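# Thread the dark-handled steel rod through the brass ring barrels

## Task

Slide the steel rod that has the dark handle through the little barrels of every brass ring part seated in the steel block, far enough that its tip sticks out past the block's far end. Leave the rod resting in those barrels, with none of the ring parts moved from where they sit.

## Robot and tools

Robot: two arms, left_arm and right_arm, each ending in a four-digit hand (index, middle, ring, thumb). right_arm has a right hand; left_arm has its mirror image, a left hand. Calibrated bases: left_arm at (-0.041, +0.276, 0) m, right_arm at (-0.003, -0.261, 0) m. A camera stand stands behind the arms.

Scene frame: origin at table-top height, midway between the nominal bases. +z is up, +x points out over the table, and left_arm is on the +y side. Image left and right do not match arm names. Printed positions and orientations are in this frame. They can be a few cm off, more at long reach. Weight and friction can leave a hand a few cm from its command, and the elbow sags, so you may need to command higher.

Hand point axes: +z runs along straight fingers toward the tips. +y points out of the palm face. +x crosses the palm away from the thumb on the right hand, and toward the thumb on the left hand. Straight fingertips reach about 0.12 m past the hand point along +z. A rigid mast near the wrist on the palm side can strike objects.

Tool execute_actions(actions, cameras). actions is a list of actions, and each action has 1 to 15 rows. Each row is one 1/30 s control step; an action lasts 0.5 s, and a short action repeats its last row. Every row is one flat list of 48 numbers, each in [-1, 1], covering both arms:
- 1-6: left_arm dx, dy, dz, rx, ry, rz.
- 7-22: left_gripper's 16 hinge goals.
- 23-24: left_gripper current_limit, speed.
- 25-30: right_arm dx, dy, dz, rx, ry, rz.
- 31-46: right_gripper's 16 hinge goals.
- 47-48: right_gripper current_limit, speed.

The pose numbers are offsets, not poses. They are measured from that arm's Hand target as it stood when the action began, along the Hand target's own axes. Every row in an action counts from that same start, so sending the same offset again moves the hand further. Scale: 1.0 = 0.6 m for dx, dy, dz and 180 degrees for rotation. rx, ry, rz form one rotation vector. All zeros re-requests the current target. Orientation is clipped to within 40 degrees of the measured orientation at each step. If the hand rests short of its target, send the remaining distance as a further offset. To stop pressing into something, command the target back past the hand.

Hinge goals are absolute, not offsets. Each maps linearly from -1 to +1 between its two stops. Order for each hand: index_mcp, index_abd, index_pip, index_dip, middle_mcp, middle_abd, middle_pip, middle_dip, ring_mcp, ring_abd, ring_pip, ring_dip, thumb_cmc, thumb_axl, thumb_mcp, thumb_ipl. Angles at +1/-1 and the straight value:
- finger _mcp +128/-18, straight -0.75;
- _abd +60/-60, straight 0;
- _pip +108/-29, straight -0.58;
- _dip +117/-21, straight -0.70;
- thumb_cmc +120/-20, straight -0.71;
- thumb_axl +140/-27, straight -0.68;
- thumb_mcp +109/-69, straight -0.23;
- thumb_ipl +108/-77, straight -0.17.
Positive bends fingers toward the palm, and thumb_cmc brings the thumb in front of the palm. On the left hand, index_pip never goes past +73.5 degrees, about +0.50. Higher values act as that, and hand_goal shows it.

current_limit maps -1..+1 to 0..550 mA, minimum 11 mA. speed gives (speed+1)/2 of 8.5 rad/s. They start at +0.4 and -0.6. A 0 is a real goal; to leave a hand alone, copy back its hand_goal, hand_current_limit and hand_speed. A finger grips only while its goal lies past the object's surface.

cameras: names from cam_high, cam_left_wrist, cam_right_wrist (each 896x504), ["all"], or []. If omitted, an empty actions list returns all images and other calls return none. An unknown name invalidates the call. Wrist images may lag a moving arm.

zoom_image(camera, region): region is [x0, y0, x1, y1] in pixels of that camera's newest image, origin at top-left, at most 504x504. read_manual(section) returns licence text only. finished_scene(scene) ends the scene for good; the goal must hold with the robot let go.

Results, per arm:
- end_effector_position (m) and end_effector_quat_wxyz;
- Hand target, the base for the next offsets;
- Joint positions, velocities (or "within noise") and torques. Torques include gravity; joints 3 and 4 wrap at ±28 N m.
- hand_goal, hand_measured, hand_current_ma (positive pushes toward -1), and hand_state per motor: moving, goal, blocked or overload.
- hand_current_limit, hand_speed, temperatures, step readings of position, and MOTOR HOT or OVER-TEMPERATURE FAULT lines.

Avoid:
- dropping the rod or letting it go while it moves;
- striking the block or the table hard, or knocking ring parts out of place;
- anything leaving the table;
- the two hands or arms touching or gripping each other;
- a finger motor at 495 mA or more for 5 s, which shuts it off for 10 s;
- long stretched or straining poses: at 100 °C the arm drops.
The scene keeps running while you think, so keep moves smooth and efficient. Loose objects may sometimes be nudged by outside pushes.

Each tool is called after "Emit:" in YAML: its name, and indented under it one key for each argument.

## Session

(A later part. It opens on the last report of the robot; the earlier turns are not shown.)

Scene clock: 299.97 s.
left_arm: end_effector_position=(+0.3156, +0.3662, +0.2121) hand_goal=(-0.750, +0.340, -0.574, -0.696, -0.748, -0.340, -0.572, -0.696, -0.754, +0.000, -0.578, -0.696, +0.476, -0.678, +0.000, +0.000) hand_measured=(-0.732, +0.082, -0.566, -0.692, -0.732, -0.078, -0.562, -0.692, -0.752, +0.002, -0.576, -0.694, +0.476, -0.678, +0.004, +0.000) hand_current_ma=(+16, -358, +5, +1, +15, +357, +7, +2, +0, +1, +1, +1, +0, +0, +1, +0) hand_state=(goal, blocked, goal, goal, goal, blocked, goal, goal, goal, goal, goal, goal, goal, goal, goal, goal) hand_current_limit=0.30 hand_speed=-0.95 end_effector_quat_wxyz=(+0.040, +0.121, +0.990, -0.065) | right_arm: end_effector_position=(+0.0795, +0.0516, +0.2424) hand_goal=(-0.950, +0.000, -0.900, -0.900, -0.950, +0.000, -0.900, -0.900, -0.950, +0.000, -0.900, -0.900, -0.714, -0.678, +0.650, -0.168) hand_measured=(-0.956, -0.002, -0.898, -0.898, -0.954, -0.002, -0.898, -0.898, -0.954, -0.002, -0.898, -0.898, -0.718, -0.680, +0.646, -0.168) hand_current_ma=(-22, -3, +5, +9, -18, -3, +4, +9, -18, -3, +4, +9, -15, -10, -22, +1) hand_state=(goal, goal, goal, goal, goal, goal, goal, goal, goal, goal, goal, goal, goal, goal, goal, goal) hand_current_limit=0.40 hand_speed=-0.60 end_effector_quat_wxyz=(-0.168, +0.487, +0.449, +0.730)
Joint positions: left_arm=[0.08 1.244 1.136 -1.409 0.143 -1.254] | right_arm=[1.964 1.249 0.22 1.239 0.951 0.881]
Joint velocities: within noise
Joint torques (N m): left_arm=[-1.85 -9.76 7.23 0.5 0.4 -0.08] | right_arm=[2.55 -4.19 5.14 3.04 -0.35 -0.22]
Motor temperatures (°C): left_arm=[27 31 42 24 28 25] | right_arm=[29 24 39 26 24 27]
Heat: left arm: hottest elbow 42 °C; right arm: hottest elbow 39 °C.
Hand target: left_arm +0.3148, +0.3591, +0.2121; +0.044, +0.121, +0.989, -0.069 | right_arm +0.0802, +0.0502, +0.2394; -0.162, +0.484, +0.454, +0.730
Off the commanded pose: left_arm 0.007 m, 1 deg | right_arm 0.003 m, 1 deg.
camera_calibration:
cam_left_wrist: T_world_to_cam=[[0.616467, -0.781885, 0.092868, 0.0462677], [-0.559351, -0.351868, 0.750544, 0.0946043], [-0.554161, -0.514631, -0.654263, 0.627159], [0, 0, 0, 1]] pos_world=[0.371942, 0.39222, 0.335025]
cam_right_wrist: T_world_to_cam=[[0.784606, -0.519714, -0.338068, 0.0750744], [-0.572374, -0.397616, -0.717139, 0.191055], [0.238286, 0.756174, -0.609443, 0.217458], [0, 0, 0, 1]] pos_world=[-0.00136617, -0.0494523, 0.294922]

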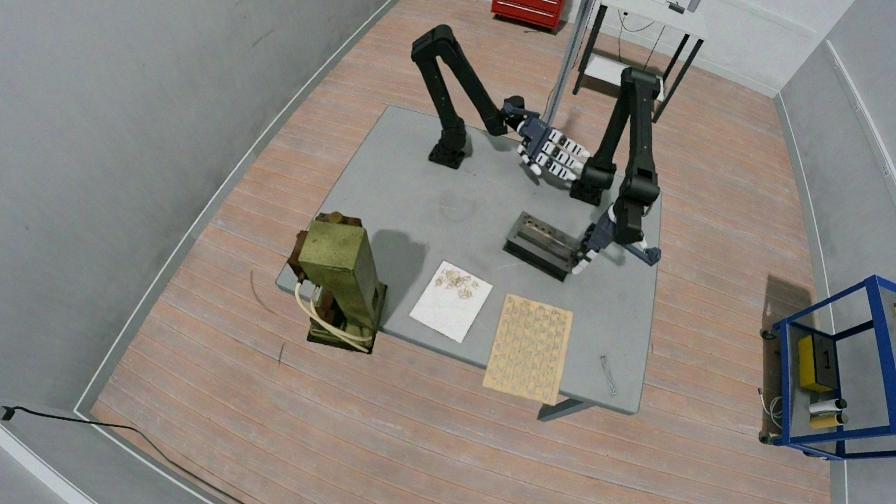

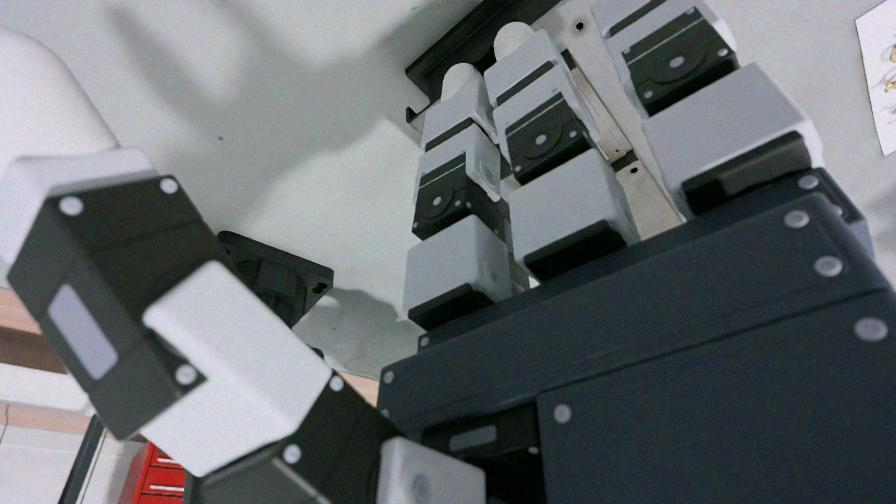

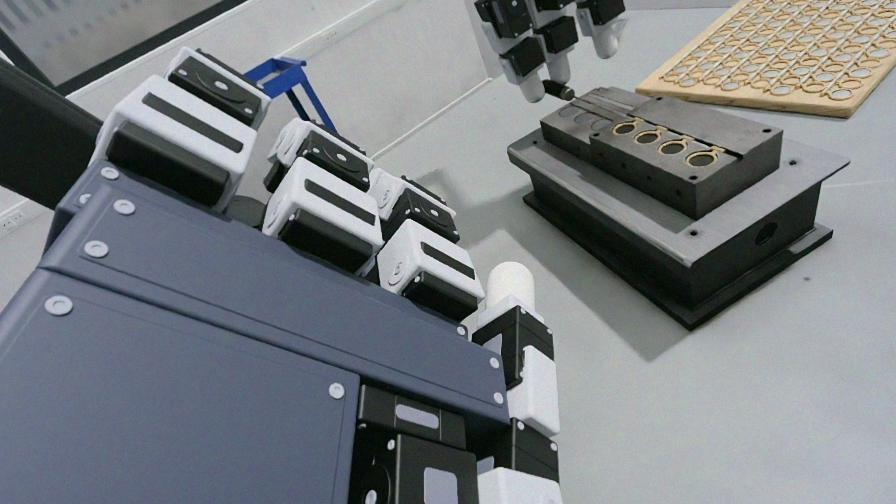

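Emit:
zoom_image:
  camera: "cam_high"
  region: [518, 218, 546, 234]

Emit:
zoom_image:
  camera: "cam_right_wrist"
  region: [620, 105, 700, 150]

Emit:
zoom_image:
  camera: "cam_right_wrist"
  region: [690, 136, 720, 154]

Scaled by 18.000 from the camera's 896x504 image, which has a finer 1280x720 frame.

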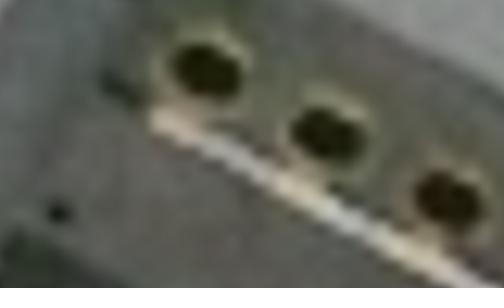

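Scaled by 6.300 from the camera's 896x504 image, which has a finer 1280x720 frame.

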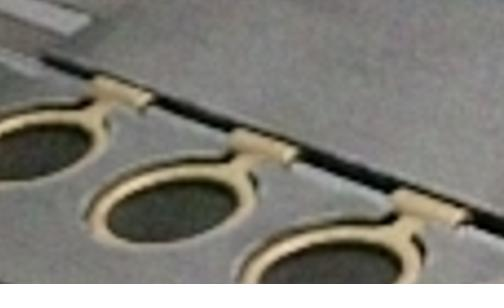

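Scaled by 16.800 from the camera's 896x504 image, which has a finer 1280x720 frame.

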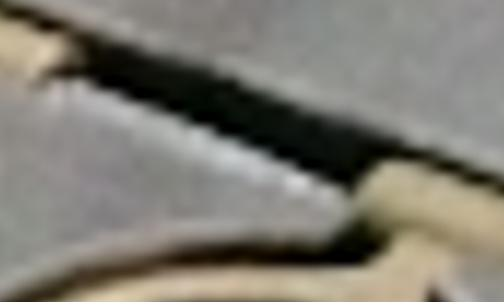

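Emit:
execute_actions:
  actions:
    - [[0.00015,-0.00029,-0.00167,-0.000257,-0.000777,0.000126,-0.75,0.34,-0.574,-0.696,-0.748,-0.34,-0.572,-0.696,-0.754,0,-0.578,-0.696,0.476,-0.678,0,0,0.3,-0.95,0,0,0,0,0,0,-0.95,0,-0.9,-0.9,-0.95,0,-0.9,-0.9,-0.95,0,-0.9,-0.9,-0.714,-0.678,0.65,-0.168,0.4,-0.6]]
  cameras: ["cam_right_wrist","cam_high"]

Emit:
zoom_image:
  camera: "cam_right_wrist"
  region: [690, 136, 720, 154]

Emit:
zoom_image:
  camera: "cam_right_wrist"
  region: [556, 70, 636, 115]

Scene clock: 304.17 s.
left_arm: end_effector_position=(+0.3157, +0.3638, +0.2126) hand_goal=(-0.750, +0.340, -0.574, -0.696, -0.748, -0.340, -0.572, -0.696, -0.754, +0.000, -0.578, -0.696, +0.476, -0.678, +0.000, +0.000) hand_measured=(-0.740, +0.082, -0.568, -0.692, -0.738, -0.078, -0.564, -0.692, -0.752, +0.002, -0.576, -0.694, +0.476, -0.678, +0.004, +0.000) hand_current_ma=(+8, -358, +3, +1, +8, +357, +4, +2, +0, +1, +1, +1, +0, +0, +1, +0) hand_state=(goal, blocked, goal, goal, goal, blocked, goal, goal, goal, goal, goal, goal, goal, goal, goal, goal) hand_current_limit=0.30 hand_speed=-0.95 end_effector_quat_wxyz=(+0.041, +0.122, +0.989, -0.067) | right_arm: end_effector_position=(+0.0795, +0.0516, +0.2424) hand_goal=(-0.950, +0.000, -0.900, -0.900, -0.950, +0.000, -0.900, -0.900, -0.950, +0.000, -0.900, -0.900, -0.714, -0.678, +0.650, -0.168) hand_measured=(-0.956, -0.002, -0.898, -0.898, -0.954, -0.002, -0.898, -0.898, -0.954, -0.002, -0.898, -0.898, -0.718, -0.680, +0.646, -0.168) hand_current_ma=(-22, -3, +5, +9, -18, -3, +4, +9, -18, -3, +4, +9, -15, -10, -22, +1) hand_state=(goal, goal, goal, goal, goal, goal, goal, goal, goal, goal, goal, goal, goal, goal, goal, goal) hand_current_limit=0.40 hand_speed=-0.60 end_effector_quat_wxyz=(-0.168, +0.487, +0.449, +0.730)
Joint positions: left_arm=[0.075 1.242 1.136 -1.409 0.147 -1.257] | right_arm=[1.964 1.249 0.22 1.239 0.951 0.881]
Joint torques (N m): left_arm=[-2.02 -9.35 7.17 0.55 0.23 -0.05] | right_arm=[2.32 -4.31 5.12 2.85 -0.34 -0.24]
Heat: left arm: hottest elbow 42 °C; right arm: hottest elbow 39 °C.
Hand target: left_arm +0.3145, +0.3592, +0.2131; +0.045, +0.121, +0.989, -0.068 | right_arm +0.0802, +0.0502, +0.2394; -0.162, +0.484, +0.454, +0.730
Off the commanded pose: left_arm 0.005 m, 1 deg | right_arm 0.003 m, 1 deg.
Step readings (end_effector_position of left_arm | right_arm):
0: (+0.3156, +0.3662, +0.2121) | (+0.0795, +0.0516, +0.2424)
1: (+0.3156, +0.3662, +0.2121) | (+0.0795, +0.0516, +0.2424)
2: (+0.3156, +0.3662, +0.2122) | (+0.0795, +0.0516, +0.2424)
4: (+0.3156, +0.3662, +0.2122) | (+0.0795, +0.0516, +0.2424)
8: (+0.3155, +0.3662, +0.2125) | (+0.0795, +0.0516, +0.2424)
15: (+0.3158, +0.3638, +0.2126) | (+0.0795, +0.0516, +0.2424)
camera_calibration:
cam_right_wrist: T_world_to_cam=[[0.784606, -0.519714, -0.338068, 0.0750744], [-0.572374, -0.397616, -0.717139, 0.191055], [0.238286, 0.756174, -0.609443, 0.217458], [0, 0, 0, 1]] pos_world=[-0.00136617, -0.0494523, 0.294922]
Images, in order (width x height): cam_high 896x504, cam_right_wrist 896x504.

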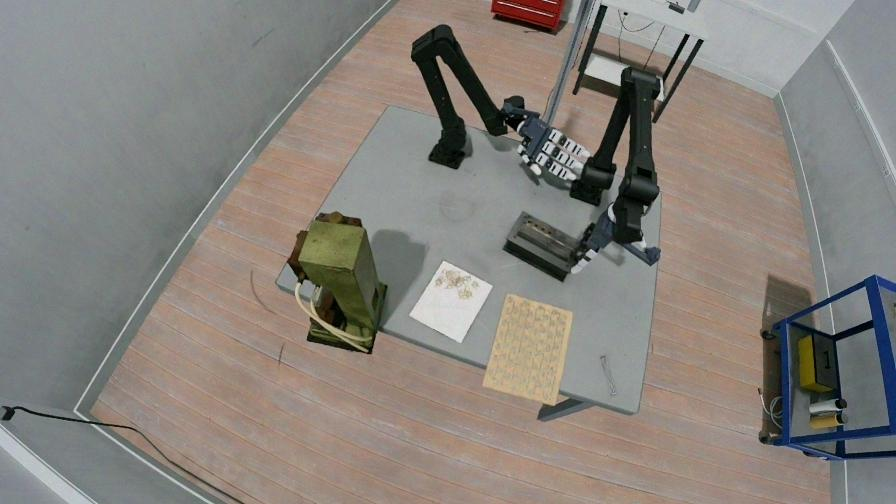

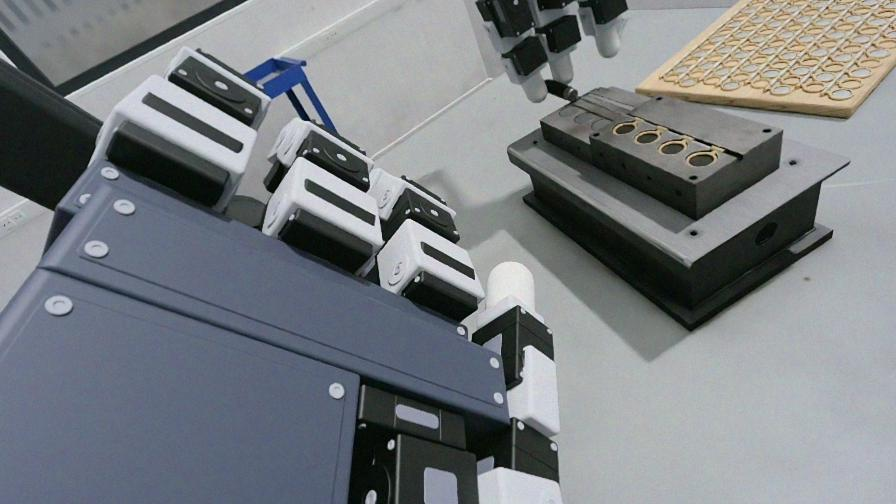

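Scaled by 16.800 from the camera's 896x504 image, which has a finer 1280x720 frame.

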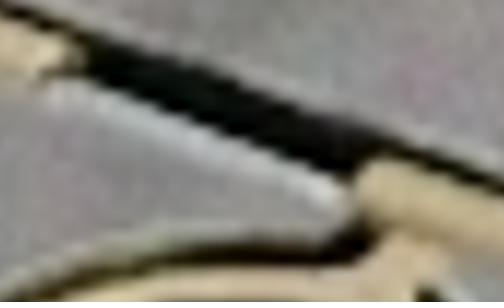

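Scaled by 6.300 from the camera's 896x504 image, which has a finer 1280x720 frame.

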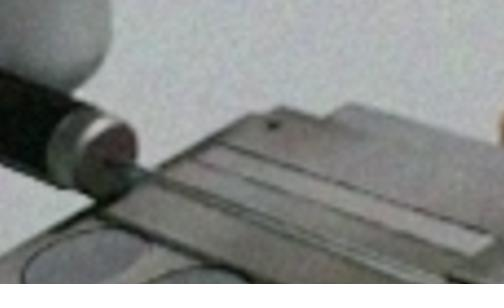

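Emit:
execute_actions:
  actions:
    - [[-0.00025,-0.0066,0.0009,0,0,0,-0.75,0.34,-0.574,-0.696,-0.748,-0.34,-0.572,-0.696,-0.754,0,-0.578,-0.696,0.476,-0.678,0,0,0.3,-0.95,0,0,0,0,0,0,-0.95,0,-0.9,-0.9,-0.95,0,-0.9,-0.9,-0.95,0,-0.9,-0.9,-0.714,-0.678,0.65,-0.168,0.4,-0.6]]
  cameras: ["cam_right_wrist","cam_high"]

Emit:
zoom_image:
  camera: "cam_right_wrist"
  region: [690, 136, 720, 154]

Emit:
zoom_image:
  camera: "cam_right_wrist"
  region: [556, 70, 636, 115]

Emit:
zoom_image:
  camera: "cam_high"
  region: [518, 218, 546, 234]

Scene clock: 305.90 s.
left_arm: end_effector_position=(+0.3143, +0.3594, +0.2122) hand_goal=(-0.750, +0.340, -0.574, -0.696, -0.748, -0.340, -0.572, -0.696, -0.754, +0.000, -0.578, -0.696, +0.476, -0.678, +0.000, +0.000) hand_measured=(-0.740, +0.082, -0.568, -0.692, -0.738, -0.078, -0.564, -0.692, -0.752, +0.002, -0.576, -0.694, +0.476, -0.678, +0.004, +0.000) hand_current_ma=(+8, -357, +3, +1, +8, +357, +4, +2, +0, +1, +1, +1, +0, +0, +1, +0) hand_state=(goal, blocked, goal, goal, goal, blocked, goal, goal, goal, goal, goal, goal, goal, goal, goal, goal) hand_current_limit=0.30 hand_speed=-0.95 end_effector_quat_wxyz=(+0.040, +0.122, +0.989, -0.067) | right_arm: end_effector_position=(+0.0795, +0.0516, +0.2424) hand_goal=(-0.950, +0.000, -0.900, -0.900, -0.950, +0.000, -0.900, -0.900, -0.950, +0.000, -0.900, -0.900, -0.714, -0.678, +0.650, -0.168) hand_measured=(-0.956, -0.002, -0.898, -0.898, -0.954, -0.002, -0.898, -0.898, -0.954, -0.002, -0.898, -0.898, -0.718, -0.680, +0.646, -0.168) hand_current_ma=(-22, -3, +5, +9, -18, -3, +4, +9, -18, -3, +4, +9, -15, -10, -22, +1) hand_state=(goal, goal, goal, goal, goal, goal, goal, goal, goal, goal, goal, goal, goal, goal, goal, goal) hand_current_limit=0.40 hand_speed=-0.60 end_effector_quat_wxyz=(-0.168, +0.487, +0.449, +0.730)
Joint positions: left_arm=[0.063 1.239 1.132 -1.409 0.147 -1.268] | right_arm=[1.964 1.249 0.22 1.239 0.951 0.881]
Joint torques (N m): left_arm=[-1.67 -9.23 7.45 0.51 0.16 -0.02] | right_arm=[2.26 -4.01 4.98 2.86 -0.28 -0.22]
Heat: left arm: hottest elbow 42 °C; right arm: hottest elbow 39 °C.
Hand target: left_arm +0.3138, +0.3553, +0.2131; +0.045, +0.121, +0.989, -0.068 | right_arm +0.0802, +0.0502, +0.2394; -0.162, +0.484, +0.454, +0.730
Off the commanded pose: left_arm 0.004 m, 1 deg | right_arm 0.003 m, 1 deg.
Step readings (end_effector_position of left_arm | right_arm):
0: (+0.3157, +0.3638, +0.2126) | (+0.0795, +0.0516, +0.2424)
1: (+0.3157, +0.3638, +0.2126) | (+0.0795, +0.0516, +0.2424)
2: (+0.3155, +0.3637, +0.2126) | (+0.0795, +0.0516, +0.2424)
4: (+0.3150, +0.3627, +0.2122) | (+0.0795, +0.0516, +0.2424)
8: (+0.3147, +0.3599, +0.2123) | (+0.0795, +0.0516, +0.2424)
15: (+0.3144, +0.3594, +0.2122) | (+0.0795, +0.0516, +0.2424)
camera_calibration:
cam_right_wrist: T_world_to_cam=[[0.784606, -0.519714, -0.338068, 0.0750744], [-0.572374, -0.397616, -0.717139, 0.191055], [0.238286, 0.756174, -0.609443, 0.217458], [0, 0, 0, 1]] pos_world=[-0.00136617, -0.0494523, 0.294922]
Images, in order (width x height): cam_high 896x504, cam_right_wrist 896x504.

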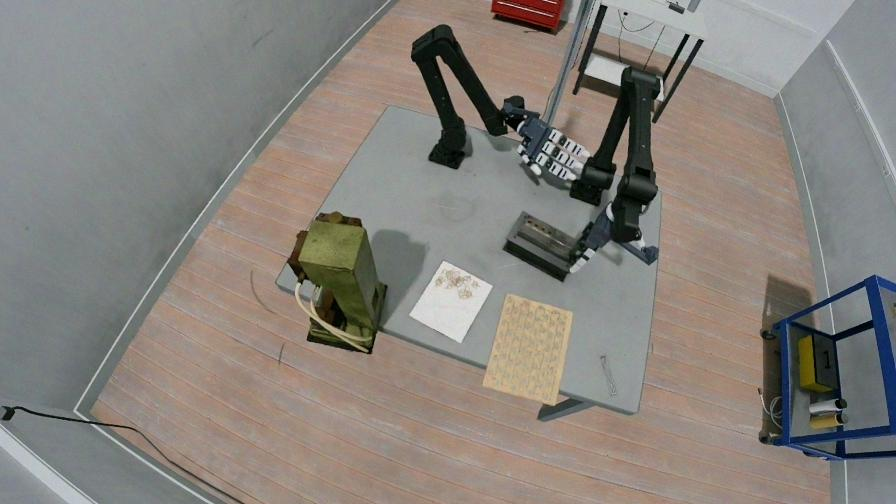

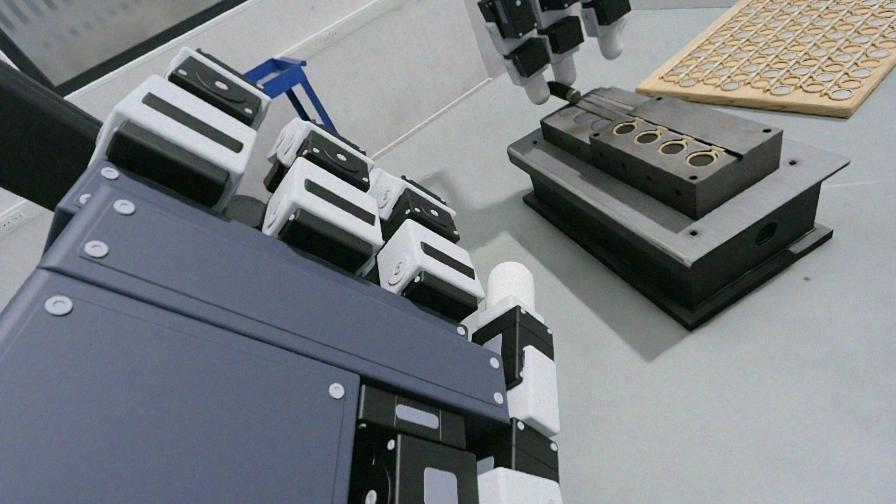

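Scaled by 16.800 from the camera's 896x504 image, which has a finer 1280x720 frame.

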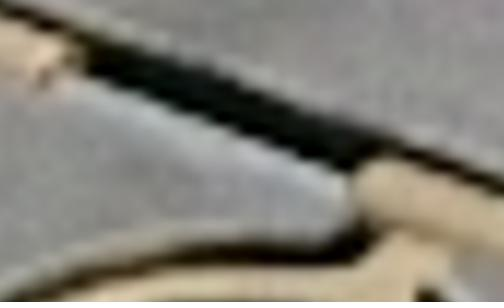

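Scaled by 6.300 from the camera's 896x504 image, which has a finer 1280x720 frame.

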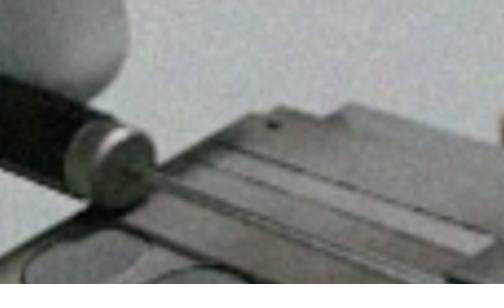

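Scaled by 18.000 from the camera's 896x504 image, which has a finer 1280x720 frame.

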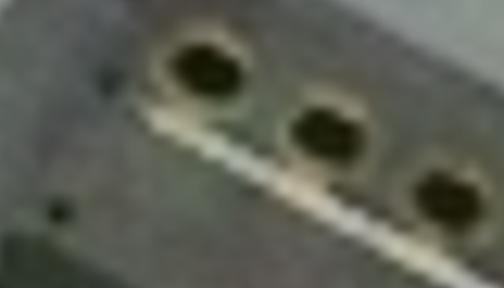

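Emit:
execute_actions:
  actions:
    - [[-0.00035,-0.01,0.00085,-0.00008,-0.00023,0.00004,-0.75,0.34,-0.574,-0.696,-0.748,-0.34,-0.572,-0.696,-0.754,0,-0.578,-0.696,0.476,-0.678,0,0,0.3,-0.95,0,0,0,0,0,0,-0.95,0,-0.9,-0.9,-0.95,0,-0.9,-0.9,-0.95,0,-0.9,-0.9,-0.714,-0.678,0.65,-0.168,0.4,-0.6]]
  cameras: ["cam_right_wrist","cam_high"]

Emit:
zoom_image:
  camera: "cam_right_wrist"
  region: [700, 136, 745, 168]

Emit:
zoom_image:
  camera: "cam_right_wrist"
  region: [556, 70, 636, 115]

Emit:
zoom_image:
  camera: "cam_high"
  region: [512, 216, 540, 232]

Scene clock: 307.53 s.
left_arm: end_effector_position=(+0.3127, +0.3527, +0.2123) hand_goal=(-0.750, +0.340, -0.574, -0.696, -0.748, -0.340, -0.572, -0.696, -0.754, +0.000, -0.578, -0.696, +0.476, -0.678, +0.000, +0.000) hand_measured=(-0.740, +0.082, -0.568, -0.692, -0.738, -0.078, -0.566, -0.692, -0.752, +0.002, -0.576, -0.694, +0.476, -0.678, +0.004, +0.000) hand_current_ma=(+6, -358, +2, +1, +6, +357, +3, +2, +0, +1, +1, +1, +0, +0, +1, +0) hand_state=(goal, blocked, goal, goal, goal, blocked, goal, goal, goal, goal, goal, goal, goal, goal, goal, goal) hand_current_limit=0.30 hand_speed=-0.95 end_effector_quat_wxyz=(+0.040, +0.123, +0.989, -0.068) | right_arm: end_effector_position=(+0.0795, +0.0516, +0.2424) hand_goal=(-0.950, +0.000, -0.900, -0.900, -0.950, +0.000, -0.900, -0.900, -0.950, +0.000, -0.900, -0.900, -0.714, -0.678, +0.650, -0.168) hand_measured=(-0.956, -0.002, -0.898, -0.898, -0.954, -0.002, -0.898, -0.898, -0.954, -0.002, -0.898, -0.898, -0.718, -0.680, +0.646, -0.168) hand_current_ma=(-22, -3, +5, +9, -18, -3, +4, +9, -18, -3, +4, +9, -15, -10, -22, +1) hand_state=(goal, goal, goal, goal, goal, goal, goal, goal, goal, goal, goal, goal, goal, goal, goal, goal) hand_current_limit=0.40 hand_speed=-0.60 end_effector_quat_wxyz=(-0.168, +0.487, +0.449, +0.730)
Joint positions: left_arm=[0.045 1.233 1.128 -1.409 0.147 -1.285] | right_arm=[1.964 1.249 0.22 1.239 0.951 0.881]
Joint torques (N m): left_arm=[-1.85 -9.11 7.3 0.68 0.12 0] | right_arm=[2.37 -3.66 5.08 2.91 -0.28 -0.24]
Heat: left arm: hottest elbow 42 °C; right arm: hottest elbow 39 °C.
Hand target: left_arm +0.3125, +0.3492, +0.2134; +0.046, +0.122, +0.989, -0.068 | right_arm +0.0802, +0.0502, +0.2394; -0.162, +0.484, +0.454, +0.730
Off the commanded pose: left_arm 0.003 m, 1 deg | right_arm 0.003 m, 1 deg.
Step readings (end_effector_position of left_arm | right_arm):
0: (+0.3143, +0.3594, +0.2122) | (+0.0795, +0.0516, +0.2424)
1: (+0.3143, +0.3592, +0.2123) | (+0.0795, +0.0516, +0.2424)
2: (+0.3142, +0.3591, +0.2123) | (+0.0795, +0.0516, +0.2424)
4: (+0.3139, +0.3577, +0.2122) | (+0.0795, +0.0516, +0.2424)
8: (+0.3133, +0.3538, +0.2123) | (+0.0795, +0.0516, +0.2424)
15: (+0.3128, +0.3527, +0.2124) | (+0.0795, +0.0516, +0.2424)
camera_calibration:
cam_right_wrist: T_world_to_cam=[[0.784606, -0.519714, -0.338068, 0.0750744], [-0.572374, -0.397616, -0.717139, 0.191055], [0.238286, 0.756174, -0.609443, 0.217458], [0, 0, 0, 1]] pos_world=[-0.00136617, -0.0494523, 0.294922]
Images, in order (width x height): cam_high 896x504, cam_right_wrist 896x504.

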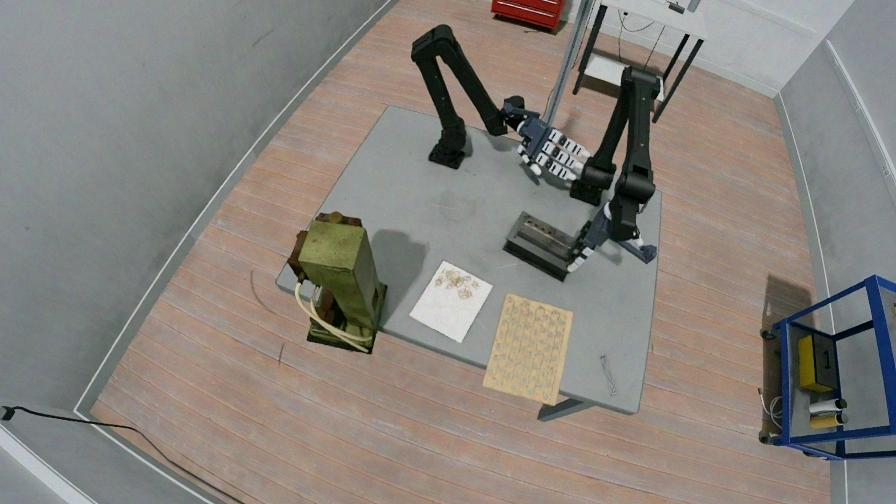

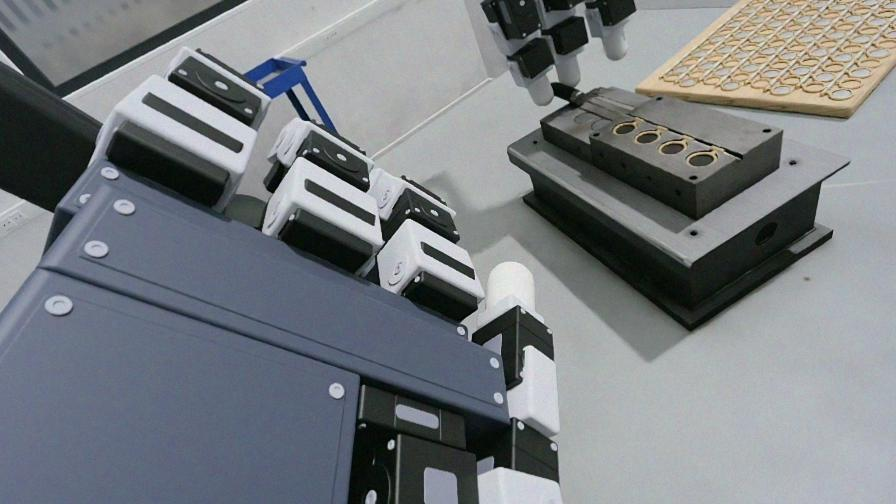

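Scaled by 11.200 from the camera's 896x504 image, which has a finer 1280x720 frame.

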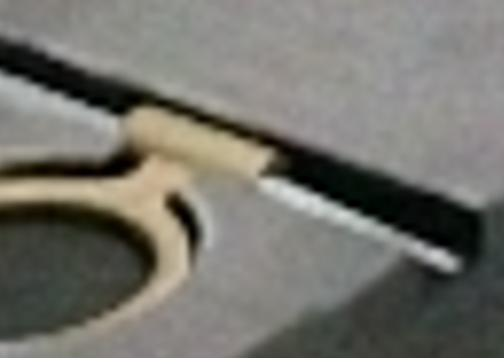

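Scaled by 6.300 from the camera's 896x504 image, which has a finer 1280x720 frame.

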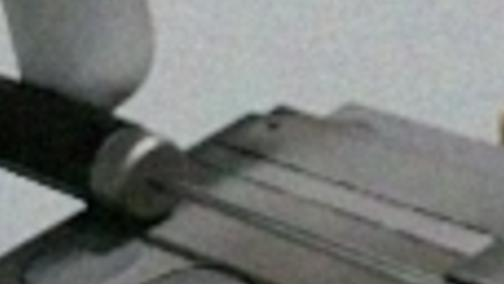

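Scaled by 18.000 from the camera's 896x504 image, which has a finer 1280x720 frame.

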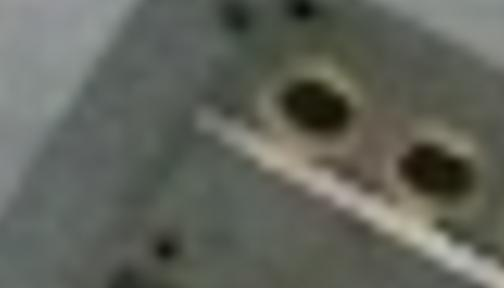

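Emit:
execute_actions:
  actions:
    - [[-0.00045,-0.0133,0.0013,-0.00008,-0.00023,0.00004,-0.75,0.34,-0.574,-0.696,-0.748,-0.34,-0.572,-0.696,-0.754,0,-0.578,-0.696,0.476,-0.678,0,0,0.3,-0.95,0,0,0,0,0,0,-0.95,0,-0.9,-0.9,-0.95,0,-0.9,-0.9,-0.95,0,-0.9,-0.9,-0.714,-0.678,0.65,-0.168,0.4,-0.6]]
  cameras: ["cam_right_wrist","cam_high","cam_left_wrist"]

Emit:
zoom_image:
  camera: "cam_right_wrist"
  region: [700, 136, 760, 178]

Emit:
zoom_image:
  camera: "cam_right_wrist"
  region: [520, 60, 620, 130]

Emit:
zoom_image:
  camera: "cam_high"
  region: [512, 216, 596, 276]

Scene clock: 309.13 s.
left_arm: end_effector_position=(+0.3108, +0.3444, +0.2125) hand_goal=(-0.750, +0.340, -0.574, -0.696, -0.748, -0.340, -0.572, -0.696, -0.754, +0.000, -0.578, -0.696, +0.476, -0.678, +0.000, +0.000) hand_measured=(-0.740, +0.082, -0.568, -0.692, -0.738, -0.078, -0.566, -0.692, -0.752, +0.002, -0.576, -0.694, +0.476, -0.678, +0.004, +0.000) hand_current_ma=(+6, -357, +2, +1, +6, +357, +3, +2, +0, +1, +1, +1, +0, +0, +1, +0) hand_state=(goal, blocked, goal, goal, goal, blocked, goal, goal, goal, goal, goal, goal, goal, goal, goal, goal) hand_current_limit=0.30 hand_speed=-0.95 end_effector_quat_wxyz=(+0.040, +0.123, +0.989, -0.069) | right_arm: end_effector_position=(+0.0795, +0.0516, +0.2424) hand_goal=(-0.950, +0.000, -0.900, -0.900, -0.950, +0.000, -0.900, -0.900, -0.950, +0.000, -0.900, -0.900, -0.714, -0.678, +0.650, -0.168) hand_measured=(-0.956, -0.002, -0.898, -0.898, -0.954, -0.002, -0.898, -0.898, -0.954, -0.002, -0.898, -0.898, -0.718, -0.680, +0.646, -0.168) hand_current_ma=(-22, -3, +5, +9, -18, -3, +4, +9, -18, -3, +4, +9, -15, -10, -22, +1) hand_state=(goal, goal, goal, goal, goal, goal, goal, goal, goal, goal, goal, goal, goal, goal, goal, goal) hand_current_limit=0.40 hand_speed=-0.60 end_effector_quat_wxyz=(-0.168, +0.487, +0.449, +0.730)
Joint positions: left_arm=[0.021 1.227 1.124 -1.408 0.147 -1.309] | right_arm=[1.964 1.249 0.22 1.239 0.951 0.881]
Joint torques (N m): left_arm=[-1.38 -9.11 7.35 0.72 0.09 0.06] | right_arm=[2.49 -4.42 4.98 2.95 -0.3 -0.13]
Heat: left arm: hottest elbow 42 °C; right arm: hottest elbow 39 °C.
Hand target: left_arm +0.3109, +0.3414, +0.2137; +0.046, +0.122, +0.989, -0.068 | right_arm +0.0802, +0.0502, +0.2394; -0.162, +0.484, +0.454, +0.730
Off the commanded pose: left_arm 0.003 m, 1 deg | right_arm 0.003 m, 1 deg.
Step readings (end_effector_position of left_arm | right_arm):
0: (+0.3127, +0.3527, +0.2123) | (+0.0795, +0.0516, +0.2424)
1: (+0.3127, +0.3527, +0.2123) | (+0.0795, +0.0516, +0.2424)
2: (+0.3126, +0.3524, +0.2123) | (+0.0795, +0.0516, +0.2424)
4: (+0.3122, +0.3507, +0.2124) | (+0.0795, +0.0516, +0.2424)
8: (+0.3116, +0.3457, +0.2125) | (+0.0795, +0.0516, +0.2424)
15: (+0.3110, +0.3444, +0.2125) | (+0.0795, +0.0516, +0.2424)
camera_calibration:
cam_left_wrist: T_world_to_cam=[[0.612686, -0.784267, 0.0976814, 0.0330518], [-0.560033, -0.343617, 0.75385, 0.0806107], [-0.557655, -0.516578, -0.649745, 0.614273], [0, 0, 0, 1]] pos_world=[0.367447, 0.370941, 0.335124]
cam_right_wrist: T_world_to_cam=[[0.784606, -0.519714, -0.338068, 0.0750744], [-0.572374, -0.397616, -0.717139, 0.191055], [0.238286, 0.756174, -0.609443, 0.217458], [0, 0, 0, 1]] pos_world=[-0.00136617, -0.0494523, 0.294922]

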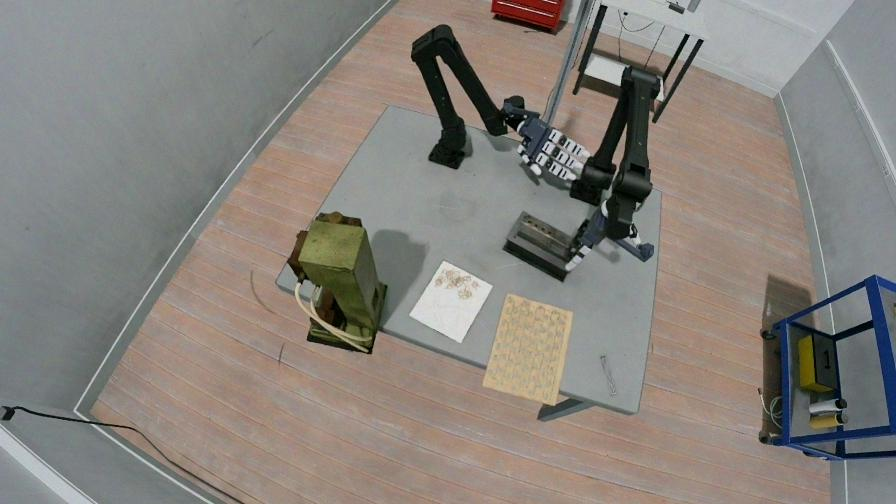

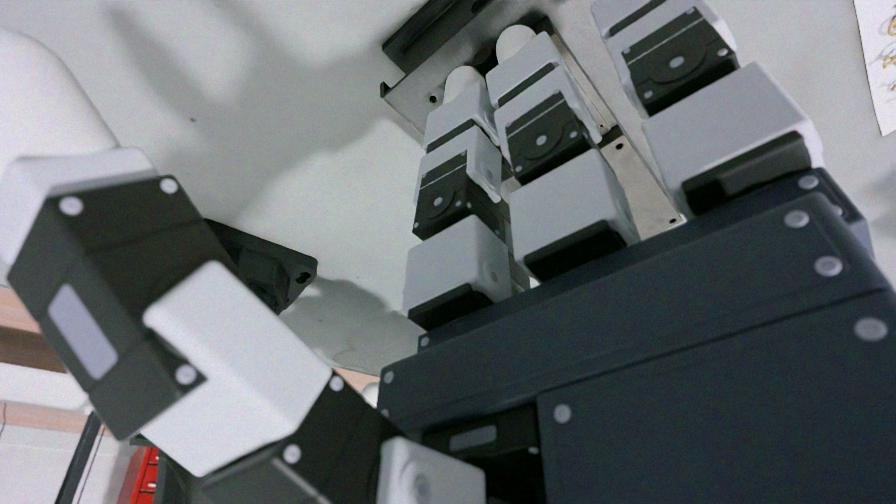

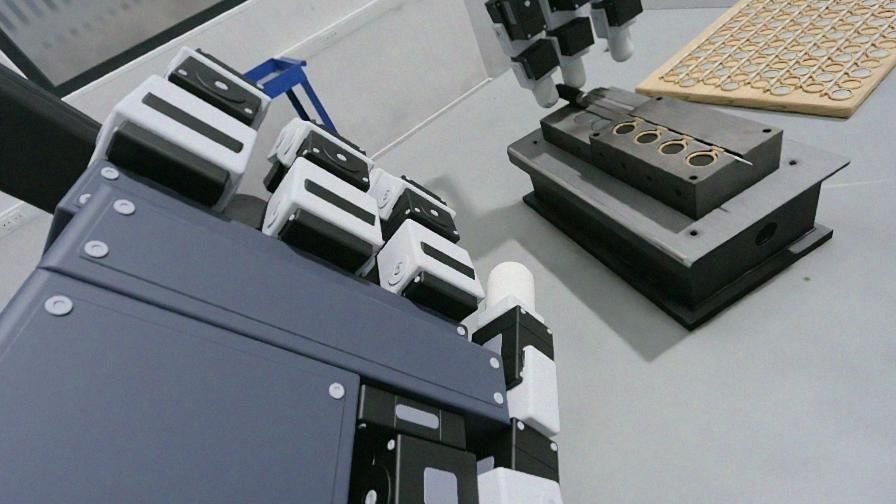

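Scaled by 8.400 from the camera's 896x504 image, which has a finer 1280x720 frame.

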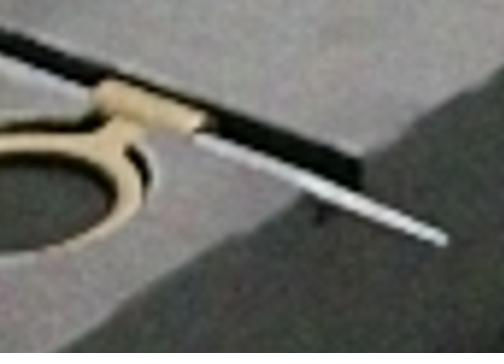

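Scaled by 5.040 from the camera's 896x504 image, which has a finer 1280x720 frame.

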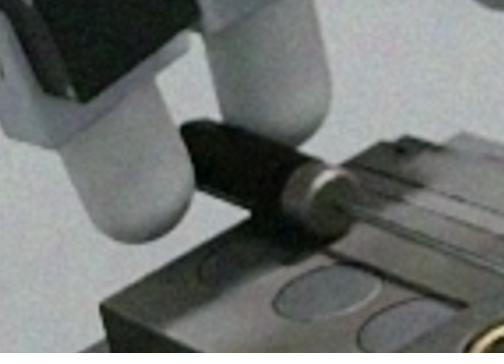

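Scaled by 6.000 from the camera's 896x504 image, which has a finer 1280x720 frame.

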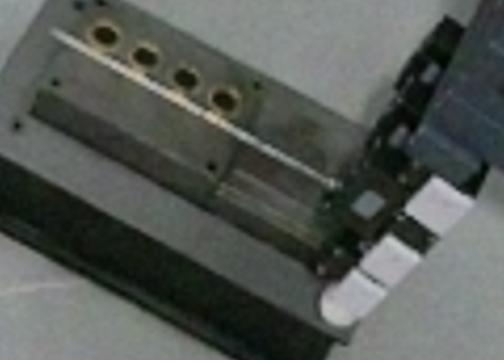

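Emit:
zoom_image:
  camera: "cam_right_wrist"
  region: [570, 86, 630, 122]

Emit:
zoom_image:
  camera: "cam_high"
  region: [546, 232, 584, 256]

Emit:
zoom_image:
  camera: "cam_left_wrist"
  region: [380, 0, 660, 200]

Scaled by 8.400 from the camera's 896x504 image, which has a finer 1280x720 frame.

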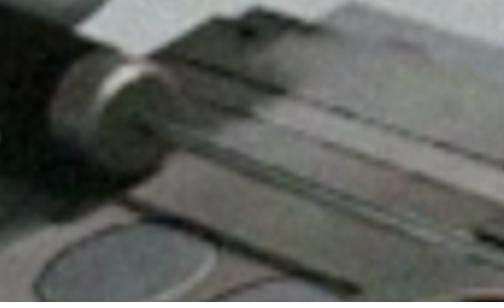

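Scaled by 13.263 from the camera's 896x504 image, which has a finer 1280x720 frame.

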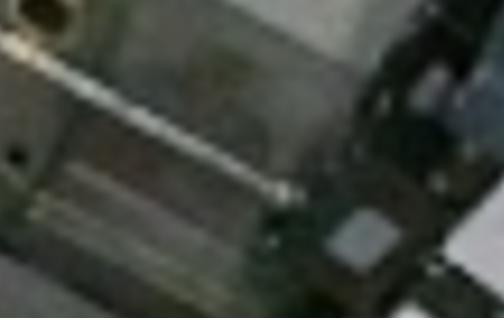

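Scaled by 1.800 from the camera's 896x504 image, which has a finer 1280x720 frame.

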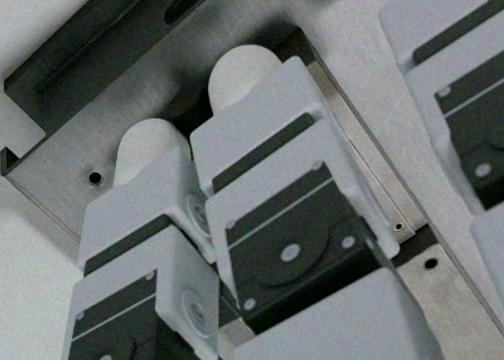

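Emit:
execute_actions:
  actions:
    - [[-0.0015,0.0029,0.0167,0.00257,0.00777,-0.00126,-0.75,0.34,-0.574,-0.696,-0.748,-0.34,-0.572,-0.696,-0.754,0,-0.578,-0.696,0.476,-0.678,0,0,0.3,-0.95,0,0,0,0,0,0,-0.95,0,-0.9,-0.9,-0.95,0,-0.9,-0.9,-0.95,0,-0.9,-0.9,-0.714,-0.678,0.65,-0.168,0.4,-0.6]]
  cameras: ["cam_right_wrist"]

Emit:
zoom_image:
  camera: "cam_right_wrist"
  region: [570, 86, 630, 122]

Scene clock: 312.37 s.
left_arm: end_effector_position=(+0.3108, +0.3444, +0.2118) hand_goal=(-0.750, +0.340, -0.574, -0.696, -0.748, -0.340, -0.572, -0.696, -0.754, +0.000, -0.578, -0.696, +0.476, -0.678, +0.000, +0.000) hand_measured=(-0.740, +0.082, -0.568, -0.692, -0.738, -0.078, -0.566, -0.692, -0.752, +0.002, -0.576, -0.694, +0.476, -0.678, +0.004, +0.000) hand_current_ma=(+6, -358, +2, +1, +6, +357, +3, +2, +0, +1, +1, +1, +0, +0, +1, +0) hand_state=(goal, blocked, goal, goal, goal, blocked, goal, goal, goal, goal, goal, goal, goal, goal, goal, goal) hand_current_limit=0.30 hand_speed=-0.95 end_effector_quat_wxyz=(+0.040, +0.123, +0.989, -0.069) | right_arm: end_effector_position=(+0.0795, +0.0516, +0.2424) hand_goal=(-0.950, +0.000, -0.900, -0.900, -0.950, +0.000, -0.900, -0.900, -0.950, +0.000, -0.900, -0.900, -0.714, -0.678, +0.650, -0.168) hand_measured=(-0.956, -0.002, -0.898, -0.898, -0.954, -0.002, -0.898, -0.898, -0.954, -0.002, -0.898, -0.898, -0.718, -0.680, +0.646, -0.168) hand_current_ma=(-22, -3, +5, +9, -18, -3, +4, +9, -18, -3, +4, +9, -15, -10, -22, +1) hand_state=(goal, goal, goal, goal, goal, goal, goal, goal, goal, goal, goal, goal, goal, goal, goal, goal) hand_current_limit=0.40 hand_speed=-0.60 end_effector_quat_wxyz=(-0.168, +0.487, +0.449, +0.730)
Joint positions: left_arm=[0.021 1.227 1.122 -1.406 0.147 -1.309] | right_arm=[1.964 1.249 0.22 1.239 0.951 0.881]
Joint torques (N m): left_arm=[-0.79 -7 7.23 0.79 0.12 -0.04] | right_arm=[1.79 -4.13 5.14 3.06 -0.36 -0.19]
Heat: left arm: hottest elbow 42 °C; right arm: hottest elbow 39 °C.
Hand target: left_arm +0.3129, +0.3414, +0.2036; +0.034, +0.121, +0.990, -0.071 | right_arm +0.0802, +0.0502, +0.2394; -0.162, +0.484, +0.454, +0.730
Off the commanded pose: left_arm 0.009 m, 1 deg | right_arm 0.003 m, 1 deg.
Step readings (end_effector_position of left_arm | right_arm):
0: (+0.3108, +0.3444, +0.2125) | (+0.0795, +0.0516, +0.2424)
1: (+0.3109, +0.3444, +0.2125) | (+0.0795, +0.0516, +0.2424)
2: (+0.3109, +0.3444, +0.2125) | (+0.0795, +0.0516, +0.2424)
4: (+0.3108, +0.3444, +0.2123) | (+0.0795, +0.0516, +0.2424)
8: (+0.3108, +0.3444, +0.2118) | (+0.0795, +0.0516, +0.2424)
15: (+0.3108, +0.3444, +0.2118) | (+0.0795, +0.0516, +0.2424)
camera_calibration:
cam_right_wrist: T_world_to_cam=[[0.784606, -0.519714, -0.338068, 0.0750744], [-0.572374, -0.397616, -0.717139, 0.191055], [0.238286, 0.756174, -0.609443, 0.217458], [0, 0, 0, 1]] pos_world=[-0.00136617, -0.0494523, 0.294922]
Images, in order (width x height): cam_right_wrist 896x504.

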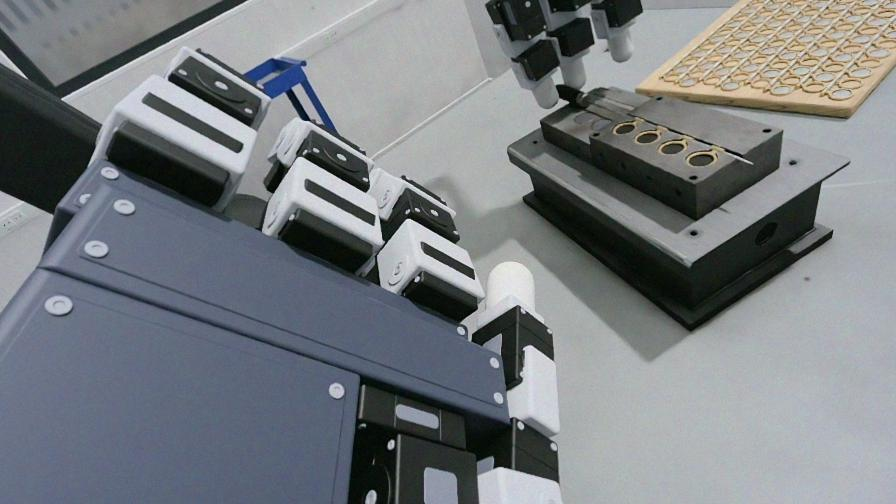

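Scaled by 8.400 from the camera's 896x504 image, which has a finer 1280x720 frame.

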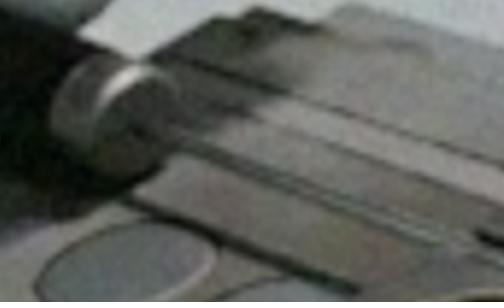

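Emit:
execute_actions:
  actions:
    - [[-0.00023,0.00045,0.00257,0.0004,0.0012,-0.0002,-0.75,0.34,-0.574,-0.696,-0.748,-0.34,-0.572,-0.696,-0.754,0,-0.578,-0.696,0.476,-0.678,0,0,0.3,-0.95,0,0,0,0,0,0,-0.95,0,-0.9,-0.9,-0.95,0,-0.9,-0.9,-0.95,0,-0.9,-0.9,-0.714,-0.678,0.65,-0.168,0.4,-0.6]]
  cameras: ["cam_right_wrist"]

Emit:
zoom_image:
  camera: "cam_right_wrist"
  region: [570, 86, 630, 122]

Scene clock: 313.47 s.
left_arm: end_effector_position=(+0.3108, +0.3444, +0.2116) hand_goal=(-0.750, +0.340, -0.574, -0.696, -0.748, -0.340, -0.572, -0.696, -0.754, +0.000, -0.578, -0.696, +0.476, -0.678, +0.000, +0.000) hand_measured=(-0.740, +0.082, -0.568, -0.692, -0.738, -0.078, -0.566, -0.692, -0.752, +0.002, -0.576, -0.694, +0.476, -0.678, +0.004, +0.000) hand_current_ma=(+6, -357, +2, +1, +6, +357, +3, +2, +0, +1, +1, +1, +0, +0, +1, +0) hand_state=(goal, blocked, goal, goal, goal, blocked, goal, goal, goal, goal, goal, goal, goal, goal, goal, goal) hand_current_limit=0.30 hand_speed=-0.95 end_effector_quat_wxyz=(+0.040, +0.123, +0.989, -0.069) | right_arm: end_effector_position=(+0.0795, +0.0516, +0.2424) hand_goal=(-0.950, +0.000, -0.900, -0.900, -0.950, +0.000, -0.900, -0.900, -0.950, +0.000, -0.900, -0.900, -0.714, -0.678, +0.650, -0.168) hand_measured=(-0.956, -0.002, -0.898, -0.898, -0.954, -0.002, -0.898, -0.898, -0.954, -0.002, -0.898, -0.898, -0.718, -0.680, +0.646, -0.168) hand_current_ma=(-22, -3, +5, +9, -18, -3, +4, +9, -18, -3, +4, +9, -15, -10, -22, +1) hand_state=(goal, goal, goal, goal, goal, goal, goal, goal, goal, goal, goal, goal, goal, goal, goal, goal) hand_current_limit=0.40 hand_speed=-0.60 end_effector_quat_wxyz=(-0.168, +0.487, +0.449, +0.730)
Joint positions: left_arm=[0.021 1.228 1.122 -1.406 0.147 -1.309] | right_arm=[1.964 1.249 0.22 1.239 0.951 0.881]
Joint torques (N m): left_arm=[-2.02 -6.53 7.24 0.77 0.18 -0.03] | right_arm=[2.61 -3.43 4.86 3.06 -0.3 -0.16]
Heat: left arm: hottest elbow 42 °C; right arm: hottest elbow 39 °C.
Hand target: left_arm +0.3132, +0.3414, +0.2021; +0.032, +0.121, +0.990, -0.071 | right_arm +0.0802, +0.0502, +0.2394; -0.162, +0.484, +0.454, +0.730
Off the commanded pose: left_arm 0.010 m, 1 deg | right_arm 0.003 m, 1 deg.
Step readings (end_effector_position of left_arm | right_arm):
0: (+0.3108, +0.3444, +0.2118) | (+0.0795, +0.0516, +0.2424)
1: (+0.3108, +0.3444, +0.2118) | (+0.0795, +0.0516, +0.2424)
2: (+0.3108, +0.3444, +0.2118) | (+0.0795, +0.0516, +0.2424)
4: (+0.3108, +0.3444, +0.2116) | (+0.0795, +0.0516, +0.2424)
8: (+0.3108, +0.3444, +0.2116) | (+0.0795, +0.0516, +0.2424)
15: (+0.3108, +0.3444, +0.2116) | (+0.0795, +0.0516, +0.2424)
camera_calibration:
cam_right_wrist: T_world_to_cam=[[0.784606, -0.519714, -0.338068, 0.0750744], [-0.572374, -0.397616, -0.717139, 0.191055], [0.238286, 0.756174, -0.609443, 0.217458], [0, 0, 0, 1]] pos_world=[-0.00136617, -0.0494523, 0.294922]
Images, in order (width x height): cam_right_wrist 896x504.

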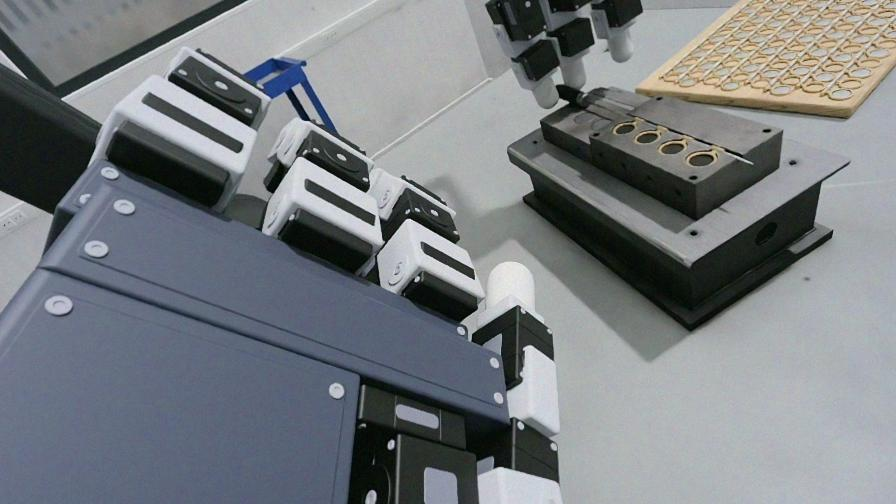

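Scaled by 8.400 from the camera's 896x504 image, which has a finer 1280x720 frame.

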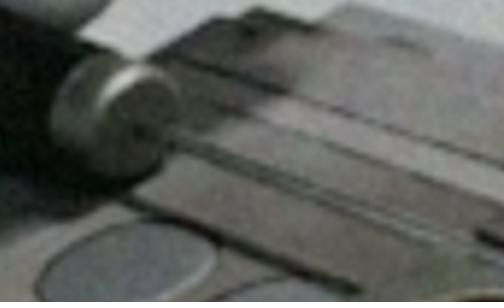

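Emit:
execute_actions:
  actions:
    - [[-0.00023,0.00045,0.00257,0.0004,0.0012,-0.0002,-0.75,0.34,-0.574,-0.696,-0.748,-0.34,-0.572,-0.696,-0.754,0,-0.578,-0.696,0.476,-0.678,0,0,0.3,-0.95,0,0,0,0,0,0,-0.95,0,-0.9,-0.9,-0.95,0,-0.9,-0.9,-0.95,0,-0.9,-0.9,-0.714,-0.678,0.65,-0.168,0.4,-0.6]]
  cameras: ["cam_right_wrist"]

Emit:
zoom_image:
  camera: "cam_right_wrist"
  region: [570, 86, 630, 122]

Scene clock: 314.83 s.
left_arm: end_effector_position=(+0.3109, +0.3444, +0.2114) hand_goal=(-0.750, +0.340, -0.574, -0.696, -0.748, -0.340, -0.572, -0.696, -0.754, +0.000, -0.578, -0.696, +0.476, -0.678, +0.000, +0.000) hand_measured=(-0.742, +0.082, -0.568, -0.692, -0.738, -0.078, -0.566, -0.692, -0.752, +0.002, -0.576, -0.694, +0.476, -0.678, +0.004, +0.000) hand_current_ma=(+6, -358, +2, +1, +6, +357, +3, +2, +0, +1, +1, +1, +0, +0, +1, +0) hand_state=(goal, blocked, goal, goal, goal, blocked, goal, goal, goal, goal, goal, goal, goal, goal, goal, goal) hand_current_limit=0.30 hand_speed=-0.95 end_effector_quat_wxyz=(+0.039, +0.123, +0.989, -0.069) | right_arm: end_effector_position=(+0.0795, +0.0516, +0.2424) hand_goal=(-0.950, +0.000, -0.900, -0.900, -0.950, +0.000, -0.900, -0.900, -0.950, +0.000, -0.900, -0.900, -0.714, -0.678, +0.650, -0.168) hand_measured=(-0.956, -0.002, -0.898, -0.898, -0.954, -0.002, -0.898, -0.898, -0.954, -0.002, -0.898, -0.898, -0.718, -0.680, +0.646, -0.168) hand_current_ma=(-22, -3, +5, +9, -18, -3, +4, +9, -18, -3, +4, +9, -15, -10, -22, +1) hand_state=(goal, goal, goal, goal, goal, goal, goal, goal, goal, goal, goal, goal, goal, goal, goal, goal) hand_current_limit=0.40 hand_speed=-0.60 end_effector_quat_wxyz=(-0.168, +0.487, +0.449, +0.730)
Joint positions: left_arm=[0.021 1.228 1.122 -1.406 0.147 -1.309] | right_arm=[1.964 1.249 0.22 1.239 0.951 0.881]
Joint torques (N m): left_arm=[-0.67 -6.07 7.16 0.75 0.17 -0.04] | right_arm=[2.43 -4.07 5.2 2.89 -0.34 -0.2]
Heat: left arm: hottest elbow 42 °C; right arm: hottest elbow 39 °C.
Hand target: left_arm +0.3135, +0.3414, +0.2005; +0.030, +0.120, +0.990, -0.072 | right_arm +0.0802, +0.0502, +0.2394; -0.162, +0.484, +0.454, +0.730
Off the commanded pose: left_arm 0.012 m, 1 deg | right_arm 0.003 m, 1 deg.
Step readings (end_effector_position of left_arm | right_arm):
0: (+0.3108, +0.3444, +0.2116) | (+0.0795, +0.0516, +0.2424)
1: (+0.3108, +0.3444, +0.2116) | (+0.0795, +0.0516, +0.2424)
2: (+0.3108, +0.3444, +0.2116) | (+0.0795, +0.0516, +0.2424)
4: (+0.3109, +0.3444, +0.2114) | (+0.0795, +0.0516, +0.2424)
8: (+0.3109, +0.3444, +0.2114) | (+0.0795, +0.0516, +0.2424)
15: (+0.3109, +0.3444, +0.2114) | (+0.0795, +0.0516, +0.2424)
camera_calibration:
cam_right_wrist: T_world_to_cam=[[0.784606, -0.519714, -0.338068, 0.0750744], [-0.572374, -0.397616, -0.717139, 0.191055], [0.238286, 0.756174, -0.609443, 0.217458], [0, 0, 0, 1]] pos_world=[-0.00136617, -0.0494523, 0.294922]
Images, in order (width x height): cam_right_wrist 896x504.

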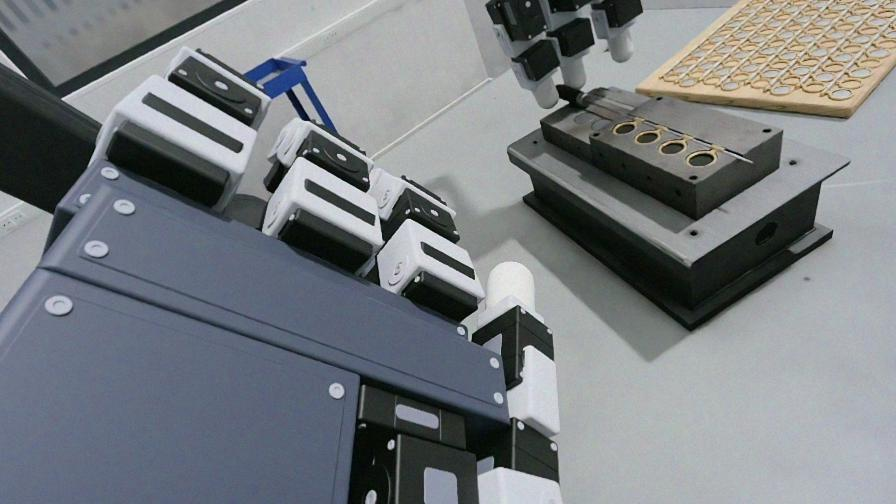

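Scaled by 8.400 from the camera's 896x504 image, which has a finer 1280x720 frame.

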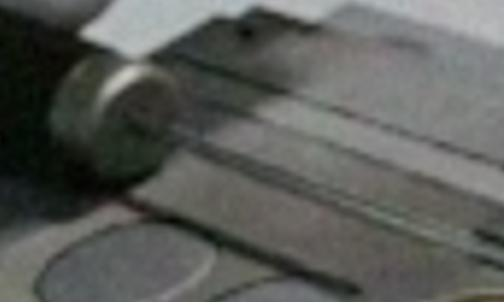

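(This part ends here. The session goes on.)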